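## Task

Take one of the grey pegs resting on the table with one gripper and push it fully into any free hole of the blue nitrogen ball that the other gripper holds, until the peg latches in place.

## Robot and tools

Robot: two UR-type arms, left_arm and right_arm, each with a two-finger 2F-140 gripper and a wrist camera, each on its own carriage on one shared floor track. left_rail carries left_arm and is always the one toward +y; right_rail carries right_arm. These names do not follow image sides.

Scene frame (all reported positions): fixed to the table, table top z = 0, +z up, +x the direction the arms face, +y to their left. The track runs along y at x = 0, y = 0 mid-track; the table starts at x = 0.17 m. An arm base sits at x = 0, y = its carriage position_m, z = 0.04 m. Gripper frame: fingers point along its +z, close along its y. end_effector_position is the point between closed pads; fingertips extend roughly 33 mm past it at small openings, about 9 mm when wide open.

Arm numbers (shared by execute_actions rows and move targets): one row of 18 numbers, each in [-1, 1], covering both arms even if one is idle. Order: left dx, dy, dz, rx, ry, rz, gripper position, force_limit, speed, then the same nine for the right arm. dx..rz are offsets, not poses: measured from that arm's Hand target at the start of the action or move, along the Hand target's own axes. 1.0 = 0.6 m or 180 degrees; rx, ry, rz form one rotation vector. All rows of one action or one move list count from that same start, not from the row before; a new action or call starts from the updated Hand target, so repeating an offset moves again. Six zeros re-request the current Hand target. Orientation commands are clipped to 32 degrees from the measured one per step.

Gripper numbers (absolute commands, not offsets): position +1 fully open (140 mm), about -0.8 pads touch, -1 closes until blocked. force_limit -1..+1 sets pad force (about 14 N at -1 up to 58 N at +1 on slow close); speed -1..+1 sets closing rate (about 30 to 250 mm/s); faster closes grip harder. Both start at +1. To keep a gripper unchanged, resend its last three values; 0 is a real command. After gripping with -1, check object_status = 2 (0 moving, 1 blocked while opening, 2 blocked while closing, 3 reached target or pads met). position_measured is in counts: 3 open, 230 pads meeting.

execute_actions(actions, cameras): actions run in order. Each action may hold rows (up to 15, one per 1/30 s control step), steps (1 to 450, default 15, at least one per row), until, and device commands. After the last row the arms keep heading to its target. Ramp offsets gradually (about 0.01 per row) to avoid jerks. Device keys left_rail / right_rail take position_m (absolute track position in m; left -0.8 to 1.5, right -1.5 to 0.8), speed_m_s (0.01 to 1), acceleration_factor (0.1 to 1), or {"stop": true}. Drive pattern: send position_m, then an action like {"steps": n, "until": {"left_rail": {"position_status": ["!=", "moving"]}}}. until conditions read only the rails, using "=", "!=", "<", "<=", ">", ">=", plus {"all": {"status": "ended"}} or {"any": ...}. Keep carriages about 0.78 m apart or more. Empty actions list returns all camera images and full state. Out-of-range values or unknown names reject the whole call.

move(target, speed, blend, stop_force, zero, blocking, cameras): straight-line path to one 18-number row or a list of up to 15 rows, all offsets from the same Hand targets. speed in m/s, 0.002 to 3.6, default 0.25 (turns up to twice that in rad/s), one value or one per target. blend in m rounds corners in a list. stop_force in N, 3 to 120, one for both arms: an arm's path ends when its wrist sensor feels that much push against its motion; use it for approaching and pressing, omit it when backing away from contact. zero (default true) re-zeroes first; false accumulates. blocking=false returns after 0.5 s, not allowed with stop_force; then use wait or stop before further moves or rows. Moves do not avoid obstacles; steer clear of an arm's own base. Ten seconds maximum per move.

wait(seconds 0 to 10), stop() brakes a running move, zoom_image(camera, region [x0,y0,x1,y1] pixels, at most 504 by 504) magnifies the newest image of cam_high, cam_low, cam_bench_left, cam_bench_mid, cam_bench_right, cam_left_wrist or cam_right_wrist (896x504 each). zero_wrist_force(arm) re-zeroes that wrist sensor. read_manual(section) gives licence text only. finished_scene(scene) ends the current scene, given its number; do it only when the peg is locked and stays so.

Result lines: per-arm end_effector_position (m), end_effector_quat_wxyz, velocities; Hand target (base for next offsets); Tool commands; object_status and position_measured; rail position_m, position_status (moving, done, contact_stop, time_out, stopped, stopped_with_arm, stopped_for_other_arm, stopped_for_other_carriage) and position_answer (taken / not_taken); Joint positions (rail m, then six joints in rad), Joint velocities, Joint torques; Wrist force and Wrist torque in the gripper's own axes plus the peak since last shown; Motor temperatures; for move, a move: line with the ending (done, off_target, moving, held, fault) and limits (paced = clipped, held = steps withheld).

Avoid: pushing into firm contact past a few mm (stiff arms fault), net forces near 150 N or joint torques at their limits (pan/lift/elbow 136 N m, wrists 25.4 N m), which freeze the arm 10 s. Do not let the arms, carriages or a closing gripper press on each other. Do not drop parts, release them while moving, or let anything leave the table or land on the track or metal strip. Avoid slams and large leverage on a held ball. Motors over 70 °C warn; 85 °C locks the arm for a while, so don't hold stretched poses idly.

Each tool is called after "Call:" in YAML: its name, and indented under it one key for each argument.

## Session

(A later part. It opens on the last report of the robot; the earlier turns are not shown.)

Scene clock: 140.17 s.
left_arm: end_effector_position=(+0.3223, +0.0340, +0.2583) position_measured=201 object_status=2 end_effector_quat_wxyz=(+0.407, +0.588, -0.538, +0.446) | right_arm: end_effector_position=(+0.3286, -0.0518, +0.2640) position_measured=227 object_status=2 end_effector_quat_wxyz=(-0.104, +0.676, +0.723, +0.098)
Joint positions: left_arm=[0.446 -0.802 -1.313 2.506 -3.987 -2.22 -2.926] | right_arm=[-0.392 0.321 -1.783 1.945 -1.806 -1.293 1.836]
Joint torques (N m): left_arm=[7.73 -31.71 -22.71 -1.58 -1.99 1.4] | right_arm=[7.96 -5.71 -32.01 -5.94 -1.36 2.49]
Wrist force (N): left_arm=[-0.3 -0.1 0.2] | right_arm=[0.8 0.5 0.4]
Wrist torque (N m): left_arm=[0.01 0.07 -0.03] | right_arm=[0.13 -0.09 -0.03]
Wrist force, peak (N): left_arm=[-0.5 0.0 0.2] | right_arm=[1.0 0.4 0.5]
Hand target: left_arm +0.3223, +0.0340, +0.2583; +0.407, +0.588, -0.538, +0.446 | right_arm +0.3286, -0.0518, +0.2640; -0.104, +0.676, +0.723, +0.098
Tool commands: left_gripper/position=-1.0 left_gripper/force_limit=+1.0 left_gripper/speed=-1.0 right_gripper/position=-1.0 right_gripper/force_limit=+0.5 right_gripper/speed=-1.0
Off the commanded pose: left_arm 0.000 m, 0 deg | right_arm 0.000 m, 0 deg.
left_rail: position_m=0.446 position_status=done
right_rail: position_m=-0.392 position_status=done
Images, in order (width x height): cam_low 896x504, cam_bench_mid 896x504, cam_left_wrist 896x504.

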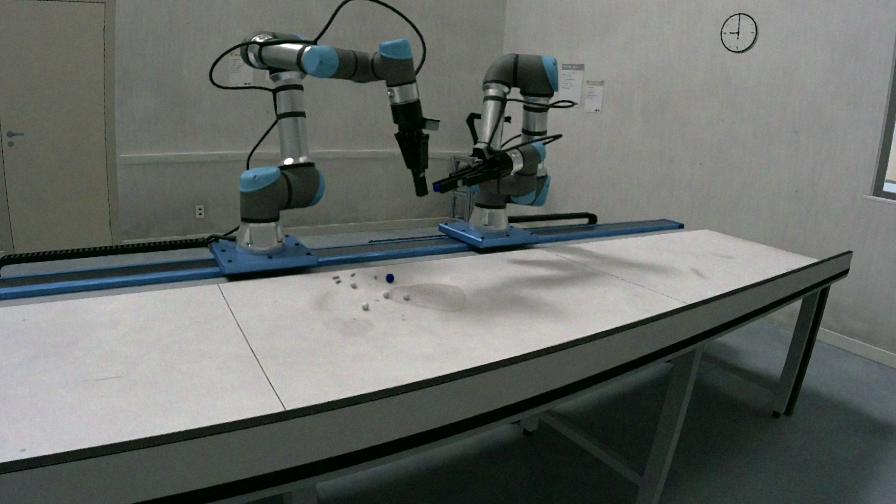

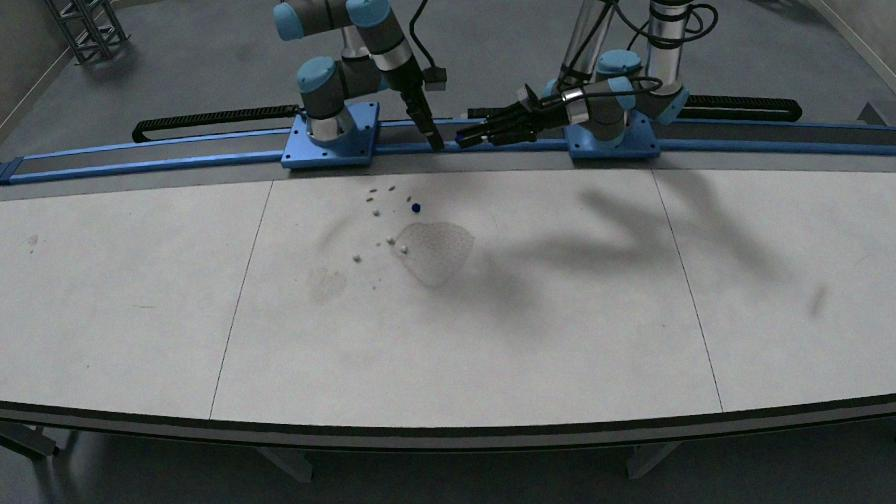

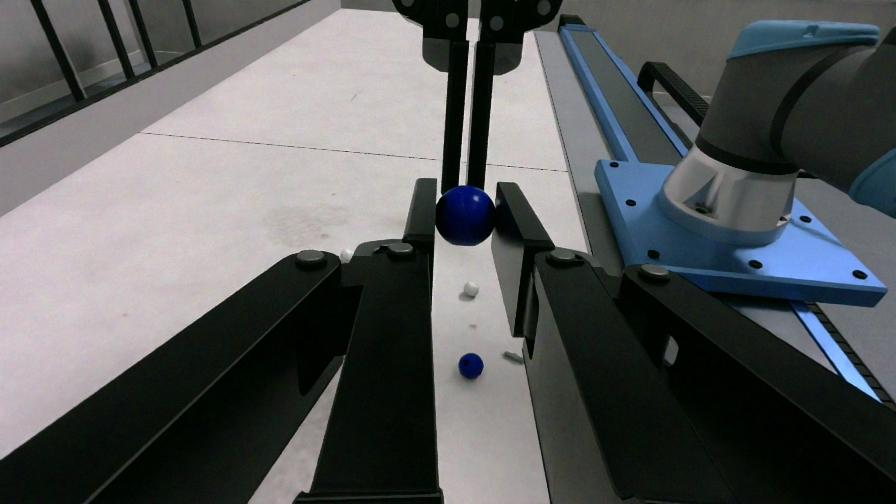

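Call:
move:
  target: [0,0,0,0,0,0,-1,1,-1, 0.0183,0,0,0,0,0,-1,0.5,-1]
  speed: 0.03
  stop_force: 5
  cameras: ["cam_right_wrist","cam_low","cam_bench_mid","cam_left_wrist"]

Call:
zoom_image:
  camera: "cam_bench_mid"
  region: [440, 126, 470, 150]

Call:
zoom_image:
  camera: "cam_low"
  region: [420, 176, 450, 200]

Call:
zoom_image:
  camera: "cam_right_wrist"
  region: [410, 80, 510, 220]

Call:
zoom_image:
  camera: "cam_left_wrist"
  region: [430, 170, 500, 220]

Scene clock: 168.30 s.
left_arm: end_effector_position=(+0.3223, +0.0340, +0.2583) position_measured=201 object_status=2 end_effector_quat_wxyz=(+0.407, +0.588, -0.538, +0.446) | right_arm: end_effector_position=(+0.3279, -0.0413, +0.2671) position_measured=227 object_status=2 end_effector_quat_wxyz=(-0.104, +0.676, +0.723, +0.098)
Joint positions: left_arm=[0.446 -0.802 -1.313 2.506 -3.987 -2.22 -2.926] | right_arm=[-0.392 0.347 -1.769 1.927 -1.811 -1.295 1.862]
Joint torques (N m): left_arm=[7.63 -31.26 -22.39 -1.53 -1.89 1.45] | right_arm=[7.34 -6.18 -31.88 -6 -1.44 2.52]
Wrist force (N): left_arm=[-0.4 0.0 0.3] | right_arm=[1.0 0.1 0.2]
Wrist torque (N m): left_arm=[0.02 0.08 -0.04] | right_arm=[0.05 -0.14 -0.03]
Wrist force, peak (N): left_arm=[-0.5 0.0 0.4] | right_arm=[1.1 0.3 0.6]
Hand target: left_arm +0.3223, +0.0340, +0.2583; +0.407, +0.588, -0.538, +0.446 | right_arm +0.3279, -0.0413, +0.2671; -0.104, +0.676, +0.723, +0.098
Off the commanded pose: left_arm 0.000 m, 0 deg | right_arm 0.000 m, 0 deg.
left_rail: position_m=0.446 position_status=done
right_rail: position_m=-0.392 position_status=done
move: done
Images, in order (width x height): cam_low 896x504, cam_bench_mid 896x504, cam_left_wrist 896x504, cam_right_wrist 896x504.

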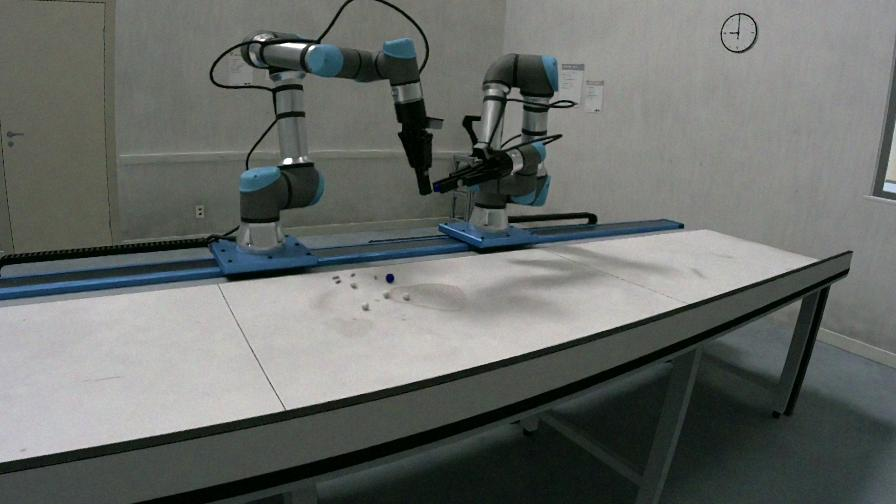

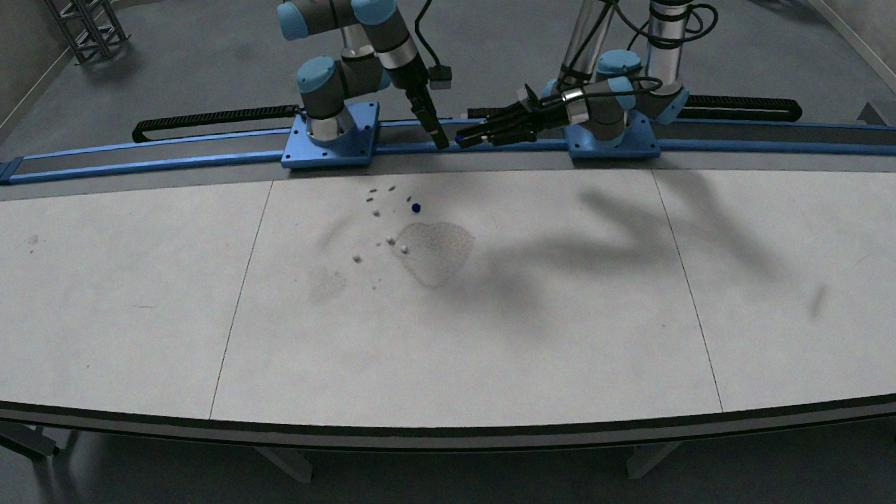

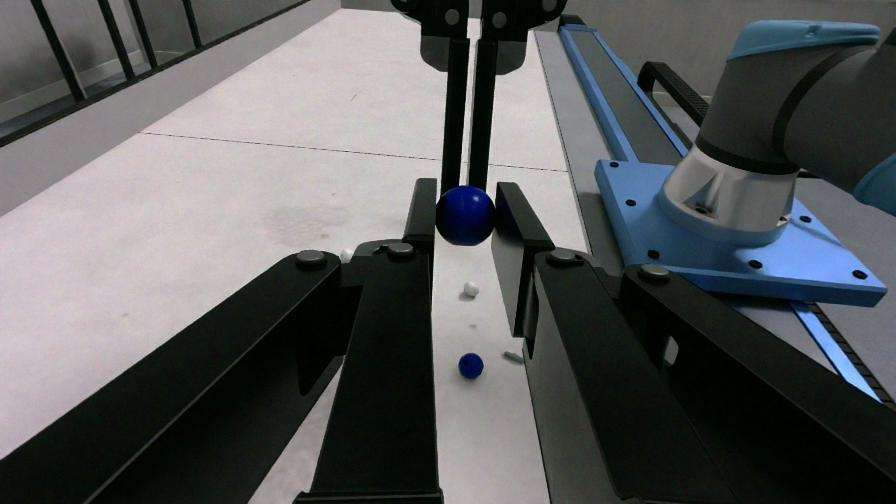

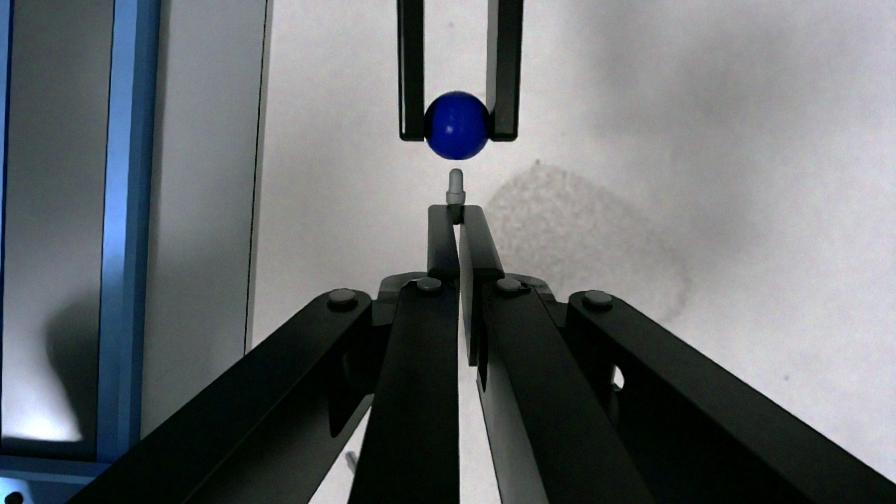

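Scaled by 16.800 from the camera's 896x504 image, which has a finer 1280x720 frame.

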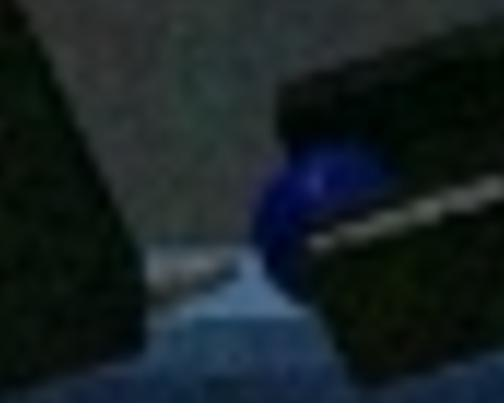

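Scaled by 16.800 from the camera's 896x504 image, which has a finer 1280x720 frame.

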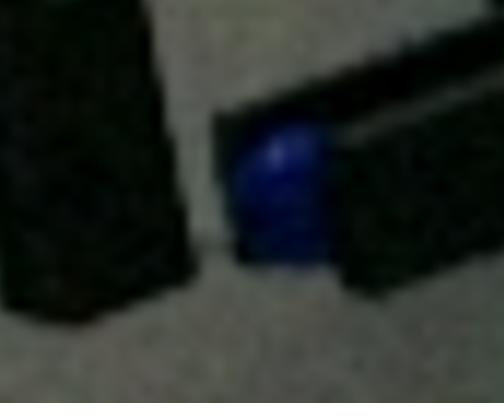

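Scaled by 3.600 from the camera's 896x504 image, which has a finer 1280x720 frame.

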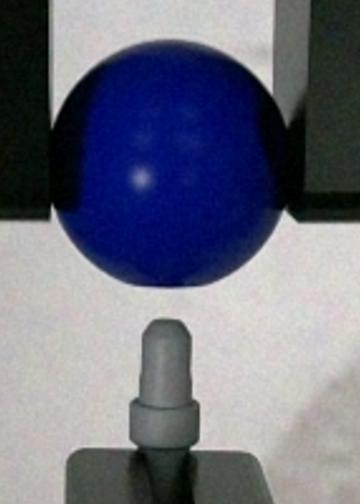

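Scaled by 7.200 from the camera's 896x504 image, which has a finer 1280x720 frame.

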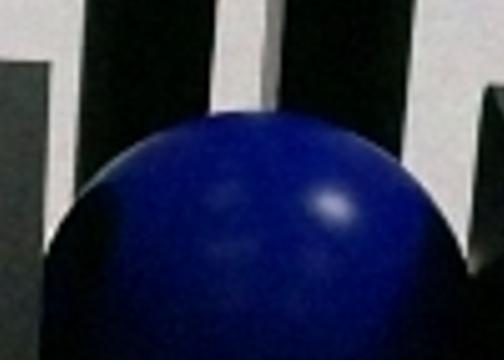

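Call:
move:
  target: [0,0,0,0,0,0,-1,1,-1, 0,-0.0003,-0.0018,0,0,0,-1,0.5,-1]
  speed: 0.03
  cameras: ["cam_right_wrist","cam_low","cam_bench_mid"]

Call:
zoom_image:
  camera: "cam_bench_mid"
  region: [440, 126, 470, 150]

Call:
zoom_image:
  camera: "cam_right_wrist"
  region: [410, 80, 510, 220]

Scene clock: 174.33 s.
left_arm: end_effector_position=(+0.3223, +0.0340, +0.2583) position_measured=201 object_status=2 end_effector_quat_wxyz=(+0.407, +0.588, -0.538, +0.446) | right_arm: end_effector_position=(+0.3278, -0.0416, +0.2681) position_measured=227 object_status=2 end_effector_quat_wxyz=(-0.104, +0.676, +0.723, +0.098)
Joint positions: left_arm=[0.446 -0.802 -1.313 2.506 -3.987 -2.22 -2.926] | right_arm=[-0.392 0.346 -1.77 1.925 -1.808 -1.295 1.862]
Joint torques (N m): left_arm=[8.44 -30.64 -22.43 -1.51 -1.92 1.3] | right_arm=[-7.53 -27.71 -31.76 -0.18 0.04 -2.67]
Wrist force (N): left_arm=[-0.3 -0.1 0.2] | right_arm=[0.9 0.1 0.2]
Wrist torque (N m): left_arm=[0.00 0.07 -0.04] | right_arm=[0.05 -0.11 0.05]
Wrist force, peak (N): left_arm=[-0.5 0.0 0.3] | right_arm=[1.1 0.4 0.7]
Hand target: left_arm +0.3223, +0.0340, +0.2583; +0.407, +0.588, -0.538, +0.446 | right_arm +0.3278, -0.0416, +0.2682; -0.104, +0.676, +0.723, +0.098
Off the commanded pose: left_arm 0.000 m, 0 deg | right_arm 0.000 m, 0 deg.
left_rail: position_m=0.446 position_status=done
right_rail: position_m=-0.392 position_status=done
move: done
Images, in order (width x height): cam_low 896x504, cam_bench_mid 896x504, cam_right_wrist 896x504.

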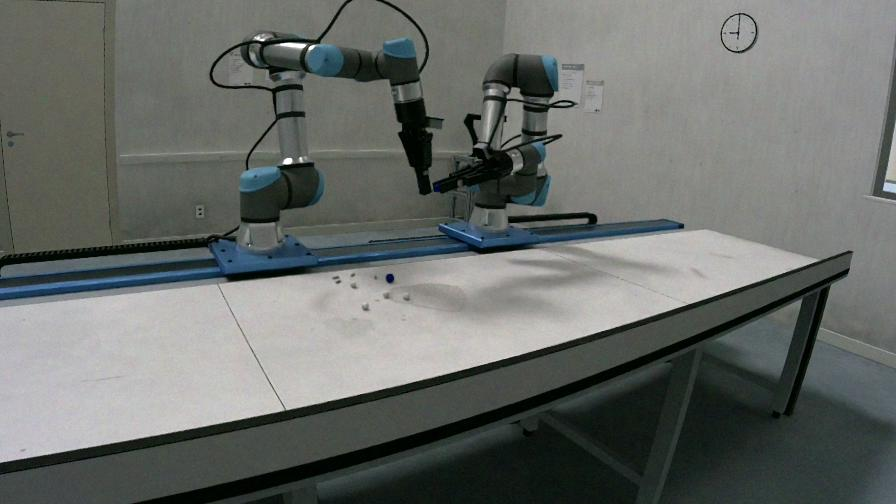

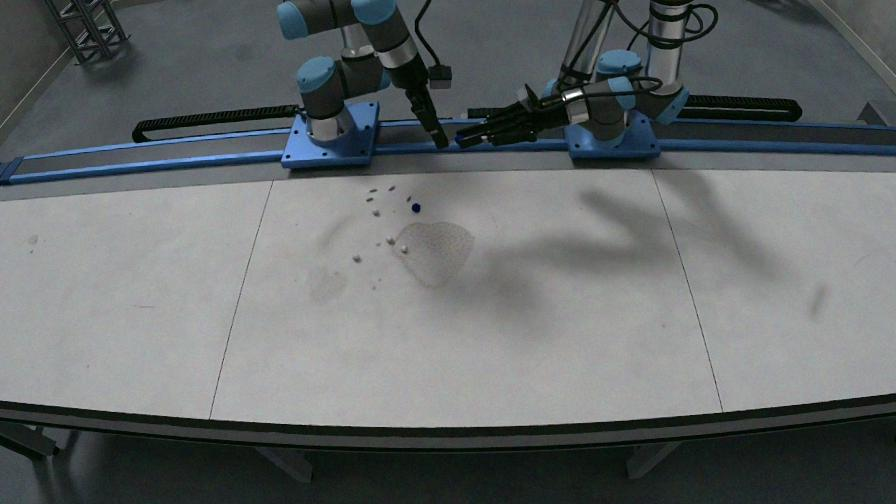

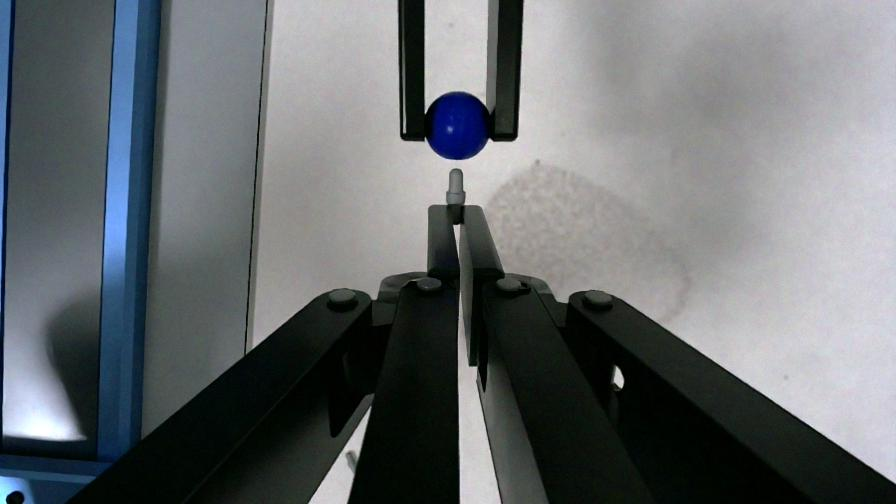

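Scaled by 16.800 from the camera's 896x504 image, which has a finer 1280x720 frame.

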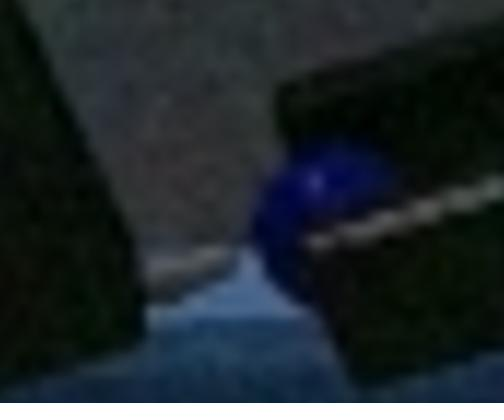

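Scaled by 3.600 from the camera's 896x504 image, which has a finer 1280x720 frame.

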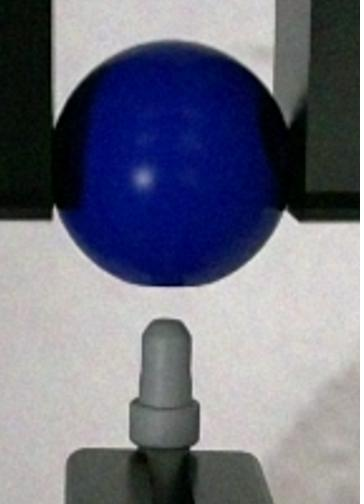

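Call:
move:
  target: [0,0,0,0,0,0,-1,1,-1, 0.0333,-0.0002,0,0,0,0,-1,0.5,-1]
  speed: 0.01
  stop_force: 6
  cameras: ["cam_right_wrist","cam_bench_mid"]

Call:
zoom_image:
  camera: "cam_right_wrist"
  region: [410, 80, 510, 220]

Call:
zoom_image:
  camera: "cam_bench_mid"
  region: [440, 126, 470, 150]

Scene clock: 180.67 s.
left_arm: end_effector_position=(+0.3223, +0.0340, +0.2583) position_measured=201 object_status=2 end_effector_quat_wxyz=(+0.407, +0.588, -0.538, +0.446) | right_arm: end_effector_position=(+0.3270, -0.0309, +0.2713) position_measured=227 object_status=2 end_effector_quat_wxyz=(-0.104, +0.676, +0.723, +0.098)
Joint positions: left_arm=[0.446 -0.802 -1.313 2.506 -3.987 -2.22 -2.926] | right_arm=[-0.392 0.372 -1.755 1.907 -1.811 -1.298 1.888]
Joint torques (N m): left_arm=[1.16 -24.34 -22.72 -1.58 1 1.2] | right_arm=[-6.56 -30.86 -17.52 -0.59 1.91 -2.63]
Wrist force (N): left_arm=[2.3 0.7 -0.3] | right_arm=[0.3 1.4 3.1]
Wrist torque (N m): left_arm=[-0.08 0.17 -0.04] | right_arm=[0.08 -0.20 0.12]
Wrist force, peak (N): left_arm=[1.8 0.9 -7.1] | right_arm=[-6.4 1.0 2.6]
Hand target: left_arm +0.3223, +0.0340, +0.2583; +0.407, +0.588, -0.538, +0.446 | right_arm +0.3270, -0.0309, +0.2713; -0.104, +0.676, +0.723, +0.098 (not the last commanded pose)
Off the commanded pose: left_arm 0.000 m, 0 deg | right_arm 0.009 m, 0 deg.
left_rail: position_m=0.446 position_status=done
right_rail: position_m=-0.392 position_status=done
move: contact (right_arm)
Images, in order (width x height): cam_bench_mid 896x504, cam_right_wrist 896x504.

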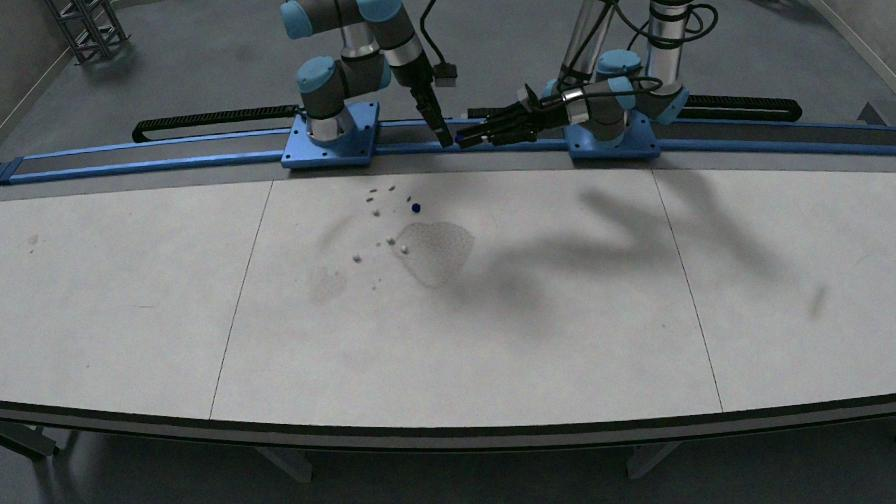

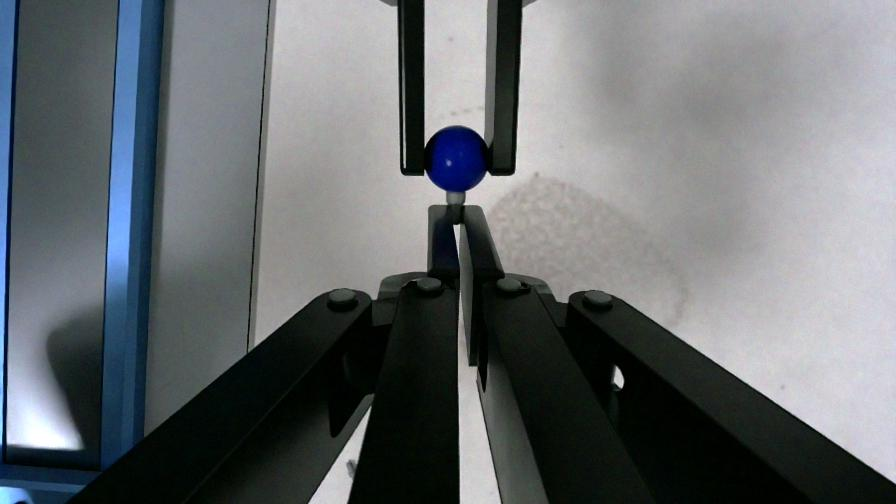

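Scaled by 3.600 from the camera's 896x504 image, which has a finer 1280x720 frame.

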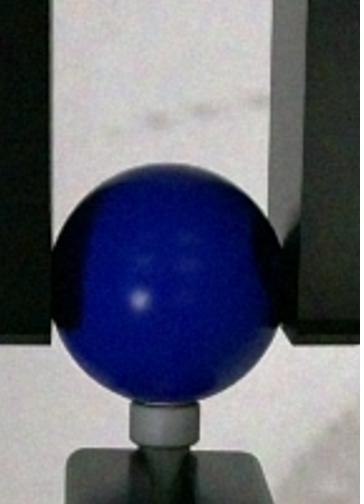

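Scaled by 16.800 from the camera's 896x504 image, which has a finer 1280x720 frame.

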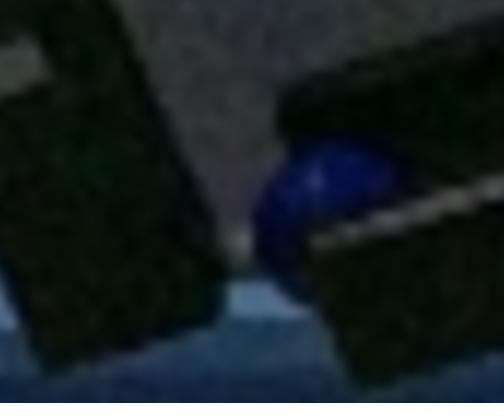

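Call:
move:
  target: [0,0,0,0,0,0,-1,1,-1, 0.02,0,0,0,0,0,-1,0.5,-1]
  speed: 0.01
  stop_force: 20
  cameras: ["cam_right_wrist"]

Call:
zoom_image:
  camera: "cam_right_wrist"
  region: [410, 80, 510, 220]

Scene clock: 186.63 s.
left_arm: end_effector_position=(+0.3223, +0.0340, +0.2583) position_measured=201 object_status=2 end_effector_quat_wxyz=(+0.407, +0.588, -0.538, +0.446) | right_arm: end_effector_position=(+0.3268, -0.0295, +0.2717) position_measured=227 object_status=2 end_effector_quat_wxyz=(-0.104, +0.676, +0.723, +0.098)
Joint positions: left_arm=[0.446 -0.802 -1.313 2.506 -3.987 -2.22 -2.926] | right_arm=[-0.392 0.375 -1.753 1.904 -1.812 -1.298 1.892]
Joint torques (N m): left_arm=[-5.07 -11.52 -21.62 -1.66 1.81 1.34] | right_arm=[0.55 -32.31 -20.43 -2.18 7.09 -2.68]
Wrist force (N): left_arm=[0.7 2.1 -19.4] | right_arm=[-19.3 2.6 1.1]
Wrist torque (N m): left_arm=[-0.06 0.10 -0.03] | right_arm=[-0.01 -0.67 0.13]
Wrist force, peak (N): left_arm=[0.5 1.4 -24.7] | right_arm=[-24.9 2.0 0.6]
Hand target: left_arm +0.3223, +0.0340, +0.2583; +0.407, +0.588, -0.538, +0.446 | right_arm +0.3268, -0.0296, +0.2717; -0.104, +0.676, +0.723, +0.098 (not the last commanded pose)
Off the commanded pose: left_arm 0.000 m, 0 deg | right_arm 0.011 m, 0 deg.
left_rail: position_m=0.446 position_status=done
right_rail: position_m=-0.392 position_status=done
move: contact (right_arm)
Images, in order (width x height): cam_right_wrist 896x504.

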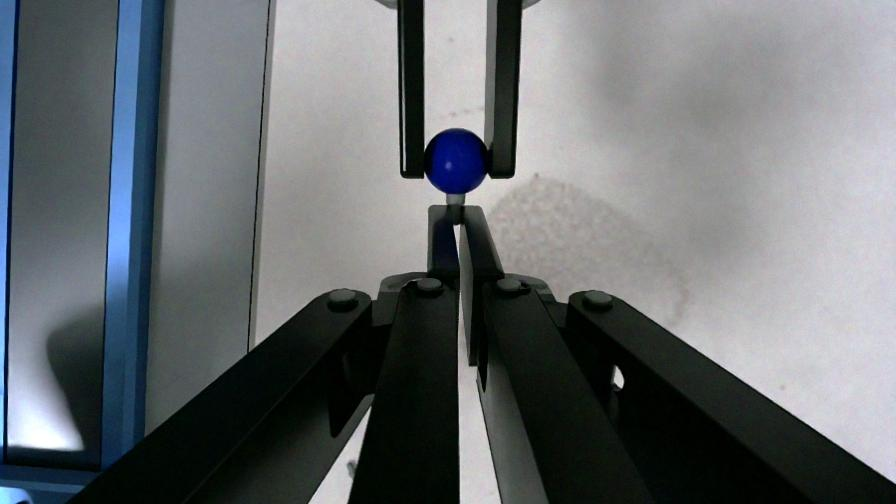

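Scaled by 3.600 from the camera's 896x504 image, which has a finer 1280x720 frame.

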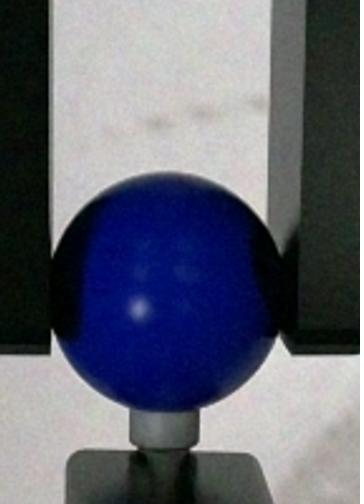

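Call:
move:
  target: [0,0,0,0,0,0,-1,1,-1, -0.0012,0,0,0,0,0,-1,0.5,-1]
  speed: 0.02
  cameras: []

Scene clock: 191.80 s.
left_arm: end_effector_position=(+0.3223, +0.0340, +0.2583) position_measured=201 object_status=2 end_effector_quat_wxyz=(+0.407, +0.588, -0.538, +0.446) | right_arm: end_effector_position=(+0.3269, -0.0302, +0.2715) position_measured=227 object_status=2 end_effector_quat_wxyz=(-0.104, +0.676, +0.723, +0.098)
Joint positions: left_arm=[0.446 -0.802 -1.313 2.506 -3.987 -2.22 -2.926] | right_arm=[-0.392 0.374 -1.754 1.906 -1.811 -1.298 1.89]
Joint torques (N m): left_arm=[-5.24 -11.37 -21.81 -1.62 1.82 1.17] | right_arm=[-5.76 -30.45 -17.93 -1.06 3.76 -2.71]
Wrist force (N): left_arm=[1.8 2.4 -3.6] | right_arm=[-2.9 2.4 2.3]
Wrist torque (N m): left_arm=[-0.05 0.14 -0.04] | right_arm=[-0.02 -0.28 0.14]
Wrist force, peak (N): left_arm=[0.7 2.3 -19.5] | right_arm=[-19.5 2.7 1.3]
Hand target: left_arm +0.3223, +0.0340, +0.2583; +0.407, +0.588, -0.538, +0.446 | right_arm +0.3269, -0.0302, +0.2715; -0.104, +0.676, +0.723, +0.098
Off the commanded pose: left_arm 0.000 m, 0 deg | right_arm 0.000 m, 0 deg.
left_rail: position_m=0.446 position_status=done
right_rail: position_m=-0.392 position_status=done
move: done
No camera images: "cameras" was empty.

Call:
execute_actions:
  actions:
    - {"rows":[[0,0,0,0,0,0,-0.3,1,-0.5,0,0,0,0,0,0,-1,0.5,-1]],"steps":45}
    - {"rows":[[0,0,0,0,0,0,-1,1,0.8,0,0,0,0,0,0,-1,0.5,-1]],"steps":60}
  cameras: ["cam_right_wrist"]

Call:
zoom_image:
  camera: "cam_right_wrist"
  region: [390, 80, 530, 220]

Scene clock: 199.10 s.
left_arm: end_effector_position=(+0.3223, +0.0340, +0.2583) position_measured=203 object_status=2 end_effector_quat_wxyz=(+0.407, +0.588, -0.538, +0.446) | right_arm: end_effector_position=(+0.3269, -0.0303, +0.2715) position_measured=227 object_status=2 end_effector_quat_wxyz=(-0.104, +0.676, +0.723, +0.098)
Joint positions: left_arm=[0.446 -0.802 -1.313 2.506 -3.987 -2.22 -2.926] | right_arm=[-0.392 0.374 -1.754 1.906 -1.811 -1.298 1.89]
Joint torques (N m): left_arm=[-5.77 -24.79 -21.91 -1.91 1.06 1.27] | right_arm=[1.99 -9.95 -26.09 -2.78 4.63 -2.67]
Wrist force (N): left_arm=[-0.7 0.3 -6.0] | right_arm=[-5.9 0.5 0.0]
Wrist torque (N m): left_arm=[0.01 0.06 -0.04] | right_arm=[0.04 -0.19 0.12]
Wrist force, peak (N): left_arm=[-0.7 0.2 -6.1] | right_arm=[-6.1 0.7 -0.1]
Hand target: left_arm +0.3223, +0.0340, +0.2583; +0.407, +0.588, -0.538, +0.446 | right_arm +0.3269, -0.0302, +0.2715; -0.104, +0.676, +0.723, +0.098
Off the commanded pose: left_arm 0.000 m, 0 deg | right_arm 0.000 m, 0 deg.
left_rail: position_m=0.446 position_status=done
right_rail: position_m=-0.392 position_status=done
Images, in order (width x height): cam_right_wrist 896x504.

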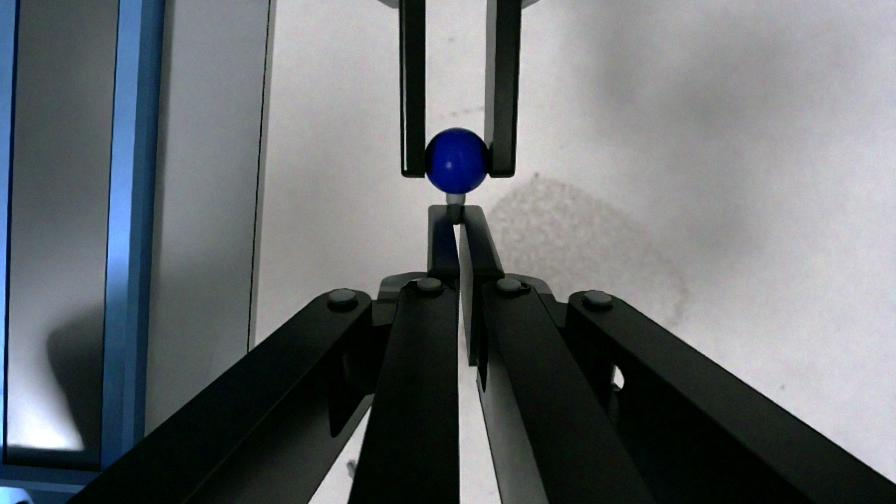

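Scaled by 3.600 from the camera's 896x504 image, which has a finer 1280x720 frame.

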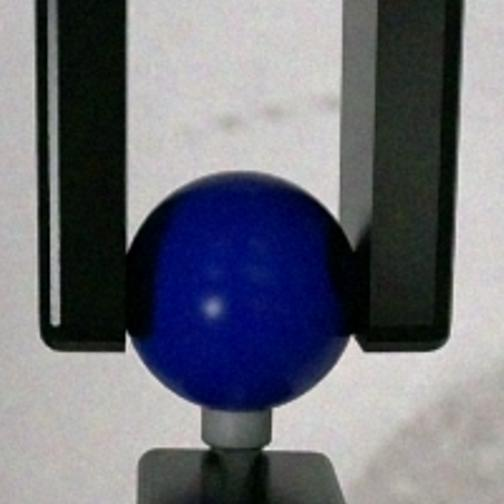

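Call:
execute_actions:
  actions:
    - {"rows":[[0,0,0,0,0,0,-1,1,0.8,0,0,0,0,0,0,-0.5,0.5,-0.7]],"steps":24}

Call:
move:
  target:
    - [0,0,0,0,0,0,-1,1,0.8,0,0,-0.09,0,0,0,-0.5,0.5,-0.7]
    - [0,0,0,0,0,0,-1,1,0.8,-0.2,0,-0.05,0,0.5,0,-0.5,0.5,-0.7]
    - [0,0,0,0,0,0,-1,1,0.8,-0.1133,0,0.0492,0,0.5,0,-1,0,-0.5]
  speed: [0.15,0.3,0.2]
  blend: [0.01,0.01,0]
  cameras: ["cam_right_wrist","cam_bench_mid"]

Call:
zoom_image:
  camera: "cam_right_wrist"
  region: [390, 80, 530, 240]

Call:
zoom_image:
  camera: "cam_bench_mid"
  region: [430, 126, 470, 154]

Scene clock: 215.93 s.
left_arm: end_effector_position=(+0.3223, +0.0340, +0.2583) position_measured=203 object_status=2 end_effector_quat_wxyz=(+0.407, +0.588, -0.538, +0.446) | right_arm: end_effector_position=(+0.3269, -0.0302, +0.2715) position_measured=192 object_status=3 end_effector_quat_wxyz=(-0.104, +0.676, +0.723, +0.098)
Joint positions: left_arm=[0.446 -0.802 -1.313 2.506 -3.987 -2.22 -2.926] | right_arm=[-0.392 0.374 -1.754 1.906 -1.811 -1.298 1.89]
Joint torques (N m): left_arm=[-4.94 -28.88 -21.58 -1.94 0.94 1.43] | right_arm=[3.21 -9.47 -29.3 -5.86 -1.44 -2.65]
Wrist force (N): left_arm=[-0.1 0.0 0.2] | right_arm=[0.2 0.1 0.3]
Wrist torque (N m): left_arm=[0.03 0.02 -0.03] | right_arm=[0.04 0.02 0.11]
Wrist force, peak (N): left_arm=[-0.5 0.3 -6.2] | right_arm=[-6.1 0.6 -0.3]
Hand target: left_arm +0.3223, +0.0340, +0.2583; +0.407, +0.588, -0.538, +0.446 | right_arm +0.3269, -0.0302, +0.2715; -0.104, +0.676, +0.723, +0.098
Off the commanded pose: left_arm 0.000 m, 0 deg | right_arm 0.000 m, 0 deg.
left_rail: position_m=0.446 position_status=done
right_rail: position_m=-0.392 position_status=done

Scene clock: 220.77 s.
left_arm: end_effector_position=(+0.3223, +0.0340, +0.2583) position_measured=203 object_status=2 end_effector_quat_wxyz=(+0.407, +0.588, -0.538, +0.446) | right_arm: end_effector_position=(+0.3306, -0.0870, +0.2240) position_measured=232 object_status=0 end_effector_quat_wxyz=(+0.585, -0.409, -0.437, -0.547)
Joint positions: left_arm=[0.446 -0.802 -1.313 2.506 -3.987 -2.22 -2.926] | right_arm=[-0.392 -0.371 -1.051 2.173 -0.515 -0.518 -0.544]
Joint torques (N m): left_arm=[-4.82 -29.11 -20.64 -2.02 -1.81 1.3] | right_arm=[8.14 -20.97 -14.76 5.6 0.4 -2.71]
Wrist force (N): left_arm=[-0.5 0.0 0.2] | right_arm=[1.6 1.7 4.7]
Wrist torque (N m): left_arm=[0.03 0.11 -0.04] | right_arm=[0.12 -0.40 0.07]
Wrist force, peak (N): left_arm=[-0.5 -0.1 0.5] | right_arm=[0.7 1.4 5.4]
Hand target: left_arm +0.3223, +0.0340, +0.2583; +0.407, +0.588, -0.538, +0.446 | right_arm +0.3306, -0.0870, +0.2240; +0.585, -0.409, -0.437, -0.547
Off the commanded pose: left_arm 0.000 m, 0 deg | right_arm 0.000 m, 0 deg.
left_rail: position_m=0.446 position_status=done
right_rail: position_m=-0.392 position_status=done
move: done
Images, in order (width x height): cam_bench_mid 896x504, cam_right_wrist 896x504.

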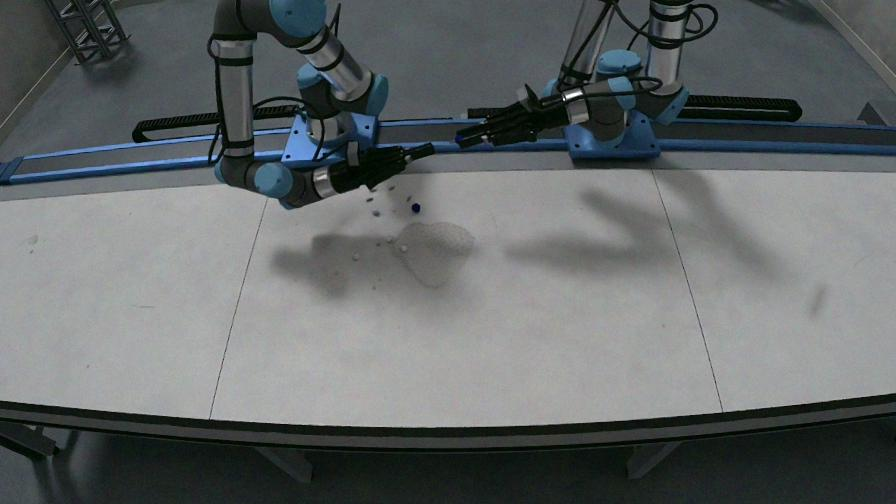

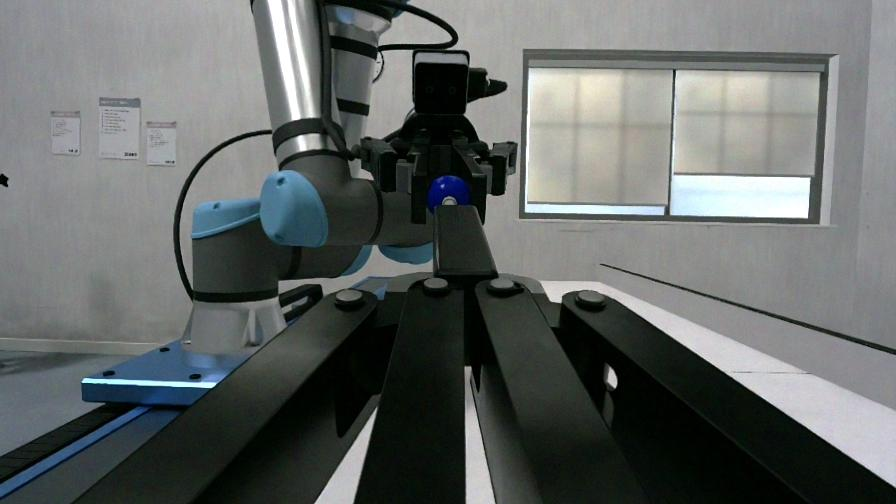

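Scaled by 3.150 from the camera's 896x504 image, which has a finer 1280x720 frame.

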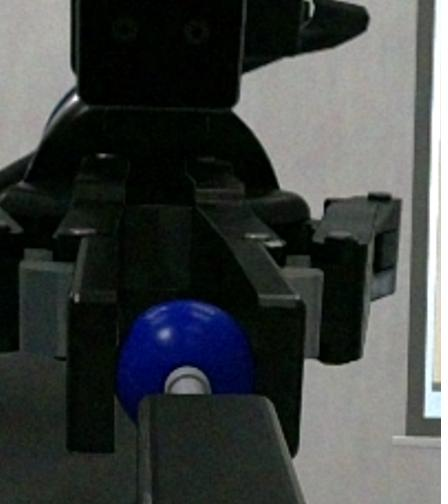

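Scaled by 12.600 from the camera's 896x504 image, which has a finer 1280x720 frame.

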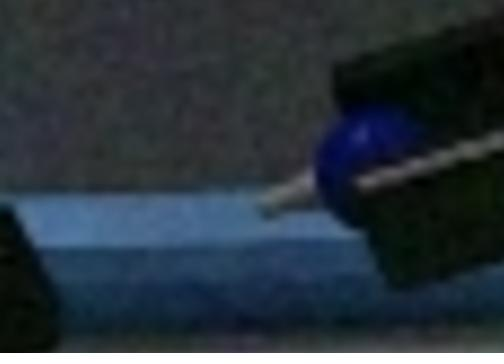

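Call:
move:
  target: [0,0,0,0,0,0,-1,1,0.8,0,0,0.05,0,0,0,-1,0,-0.5]
  speed: 0.08
  cameras: ["cam_bench_mid","cam_right_wrist"]

Call:
zoom_image:
  camera: "cam_bench_mid"
  region: [430, 126, 470, 154]

Call:
zoom_image:
  camera: "cam_right_wrist"
  region: [390, 80, 530, 240]

Scene clock: 231.23 s.
left_arm: end_effector_position=(+0.3223, +0.0340, +0.2583) position_measured=203 object_status=2 end_effector_quat_wxyz=(+0.407, +0.588, -0.538, +0.446) | right_arm: end_effector_position=(+0.3287, -0.0583, +0.2324) position_measured=232 object_status=3 end_effector_quat_wxyz=(+0.585, -0.409, -0.437, -0.547)
Joint positions: left_arm=[0.446 -0.802 -1.313 2.506 -3.987 -2.22 -2.926] | right_arm=[-0.392 -0.289 -1.049 2.153 -0.402 -0.453 -0.65]
Joint torques (N m): left_arm=[-6.43 -28.36 -19.9 -2.1 -1.79 1.34] | right_arm=[6.73 -20.95 -13.68 5.59 0.21 -2.77]
Wrist force (N): left_arm=[-0.2 -0.2 0.2] | right_arm=[1.5 1.6 4.7]
Wrist torque (N m): left_arm=[-0.01 0.03 -0.04] | right_arm=[0.09 -0.37 0.09]
Wrist force, peak (N): left_arm=[-0.3 0.1 0.6] | right_arm=[1.4 1.7 5.2]
Hand target: left_arm +0.3223, +0.0340, +0.2583; +0.407, +0.588, -0.538, +0.446 | right_arm +0.3287, -0.0583, +0.2325; +0.585, -0.409, -0.437, -0.547
Off the commanded pose: left_arm 0.000 m, 0 deg | right_arm 0.000 m, 0 deg.
left_rail: position_m=0.446 position_status=done
right_rail: position_m=-0.392 position_status=done
move: done
Images, in order (width x height): cam_bench_mid 896x504, cam_right_wrist 896x504.

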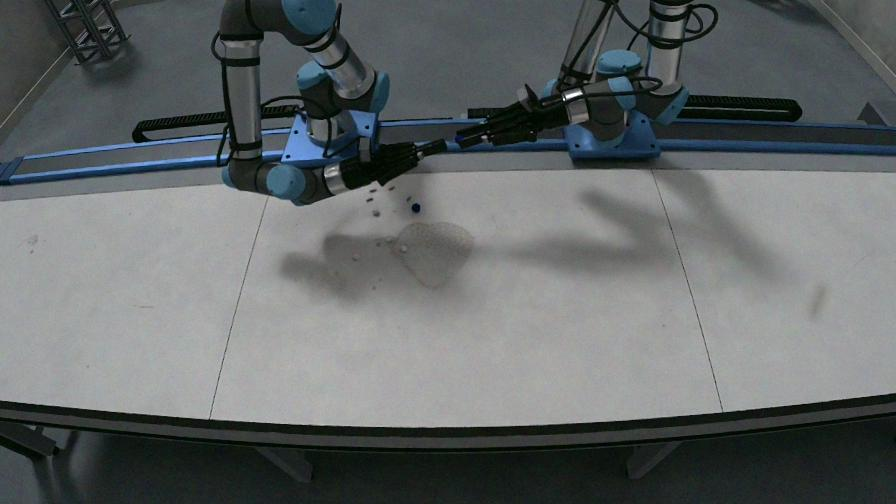

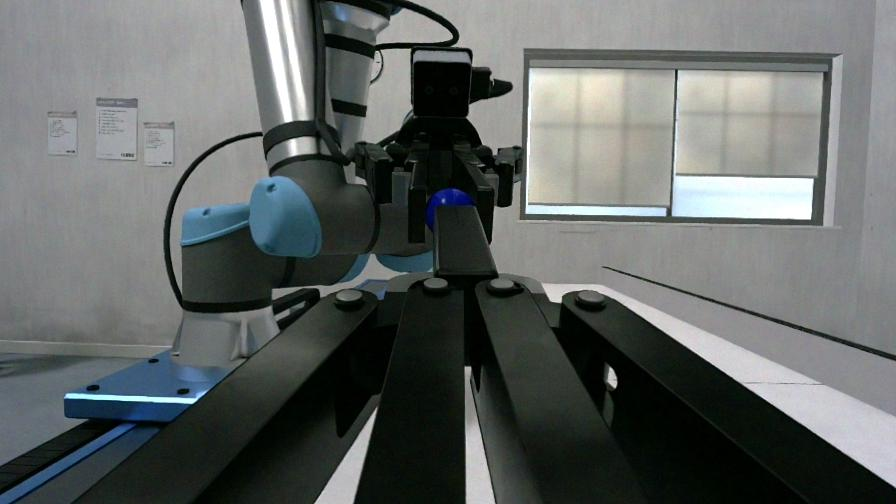

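Scaled by 12.600 from the camera's 896x504 image, which has a finer 1280x720 frame.

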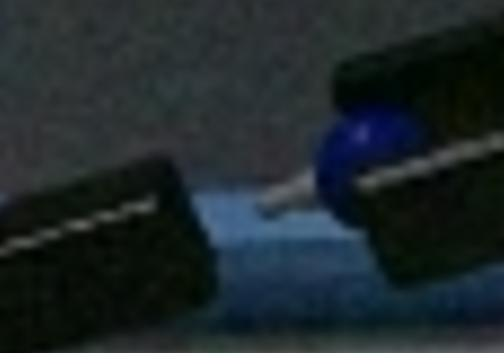

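Scaled by 3.150 from the camera's 896x504 image, which has a finer 1280x720 frame.

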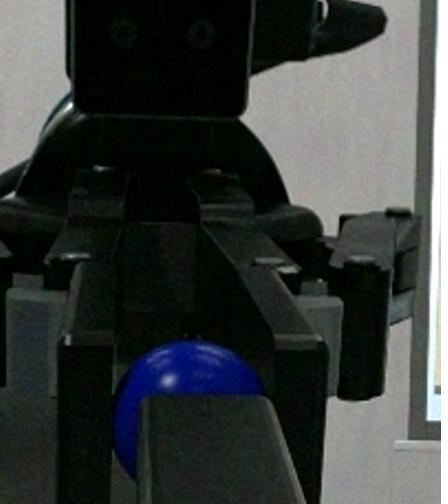

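Call:
move:
  target: [0,0,0,0,0,0,-1,1,0.8,0,0,0.06,0,0,0,-1,0,-0.5]
  speed: 0.012
  stop_force: 68
  cameras: ["cam_bench_mid","cam_right_wrist"]

Call:
zoom_image:
  camera: "cam_bench_mid"
  region: [430, 126, 470, 154]

Scene clock: 237.27 s.
left_arm: end_effector_position=(+0.3223, +0.0340, +0.2583) position_measured=203 object_status=2 end_effector_quat_wxyz=(+0.407, +0.588, -0.538, +0.446) | right_arm: end_effector_position=(+0.3264, -0.0238, +0.2426) position_measured=232 object_status=3 end_effector_quat_wxyz=(+0.585, -0.409, -0.437, -0.547)
Joint positions: left_arm=[0.446 -0.802 -1.313 2.506 -3.987 -2.22 -2.926] | right_arm=[-0.392 -0.188 -1.027 2.112 -0.221 -0.381 -0.827]
Joint torques (N m): left_arm=[-15.98 -4.79 -20.33 2.46 1.56 1.32] | right_arm=[26.93 -27.2 -11.08 7.71 -0.11 -2.69]
Wrist force (N): left_arm=[-0.4 0.0 -54.1] | right_arm=[2.3 2.7 -51.2]
Wrist torque (N m): left_arm=[0.02 0.10 -0.03] | right_arm=[0.06 -0.35 0.09]
Wrist force, peak (N): left_arm=[-0.2 0.2 -55.1] | right_arm=[2.2 3.2 -52.3]
Hand target: left_arm +0.3223, +0.0340, +0.2583; +0.407, +0.588, -0.538, +0.446 | right_arm +0.3264, -0.0238, +0.2426; +0.585, -0.409, -0.437, -0.547
Off the commanded pose: left_arm 0.000 m, 0 deg | right_arm 0.000 m, 0 deg.
left_rail: position_m=0.446 position_status=done
right_rail: position_m=-0.392 position_status=done
move: done
Images, in order (width x height): cam_bench_mid 896x504, cam_right_wrist 896x504.

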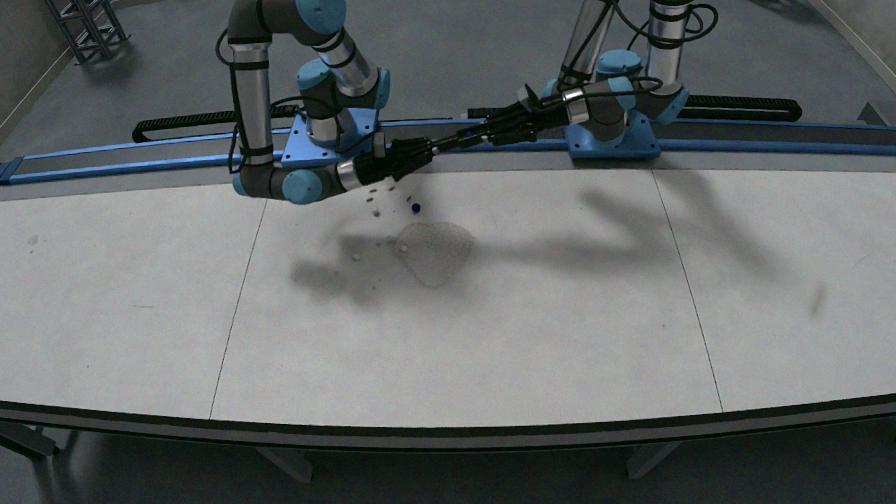

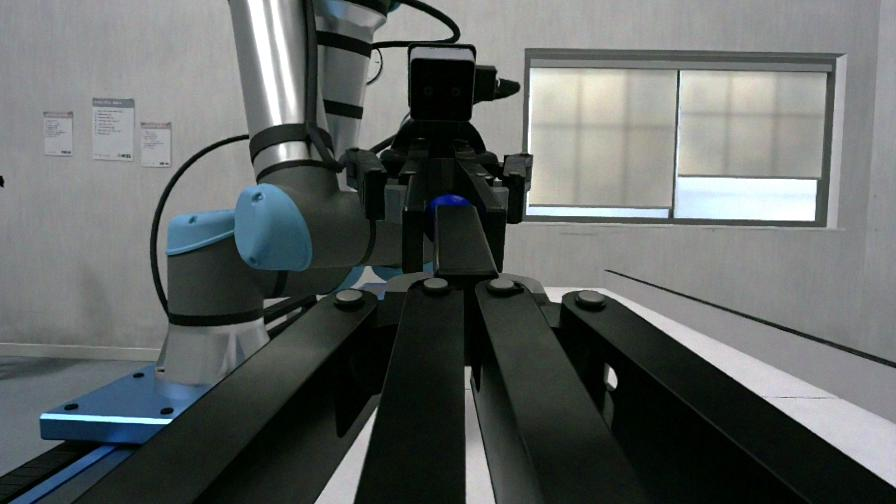

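Scaled by 12.600 from the camera's 896x504 image, which has a finer 1280x720 frame.

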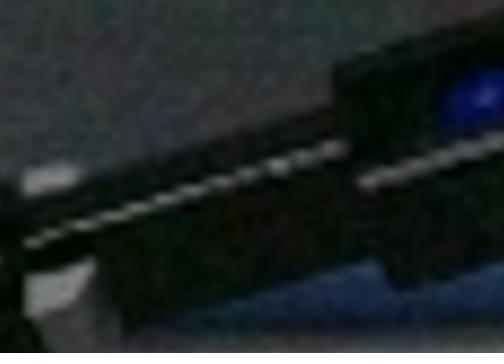

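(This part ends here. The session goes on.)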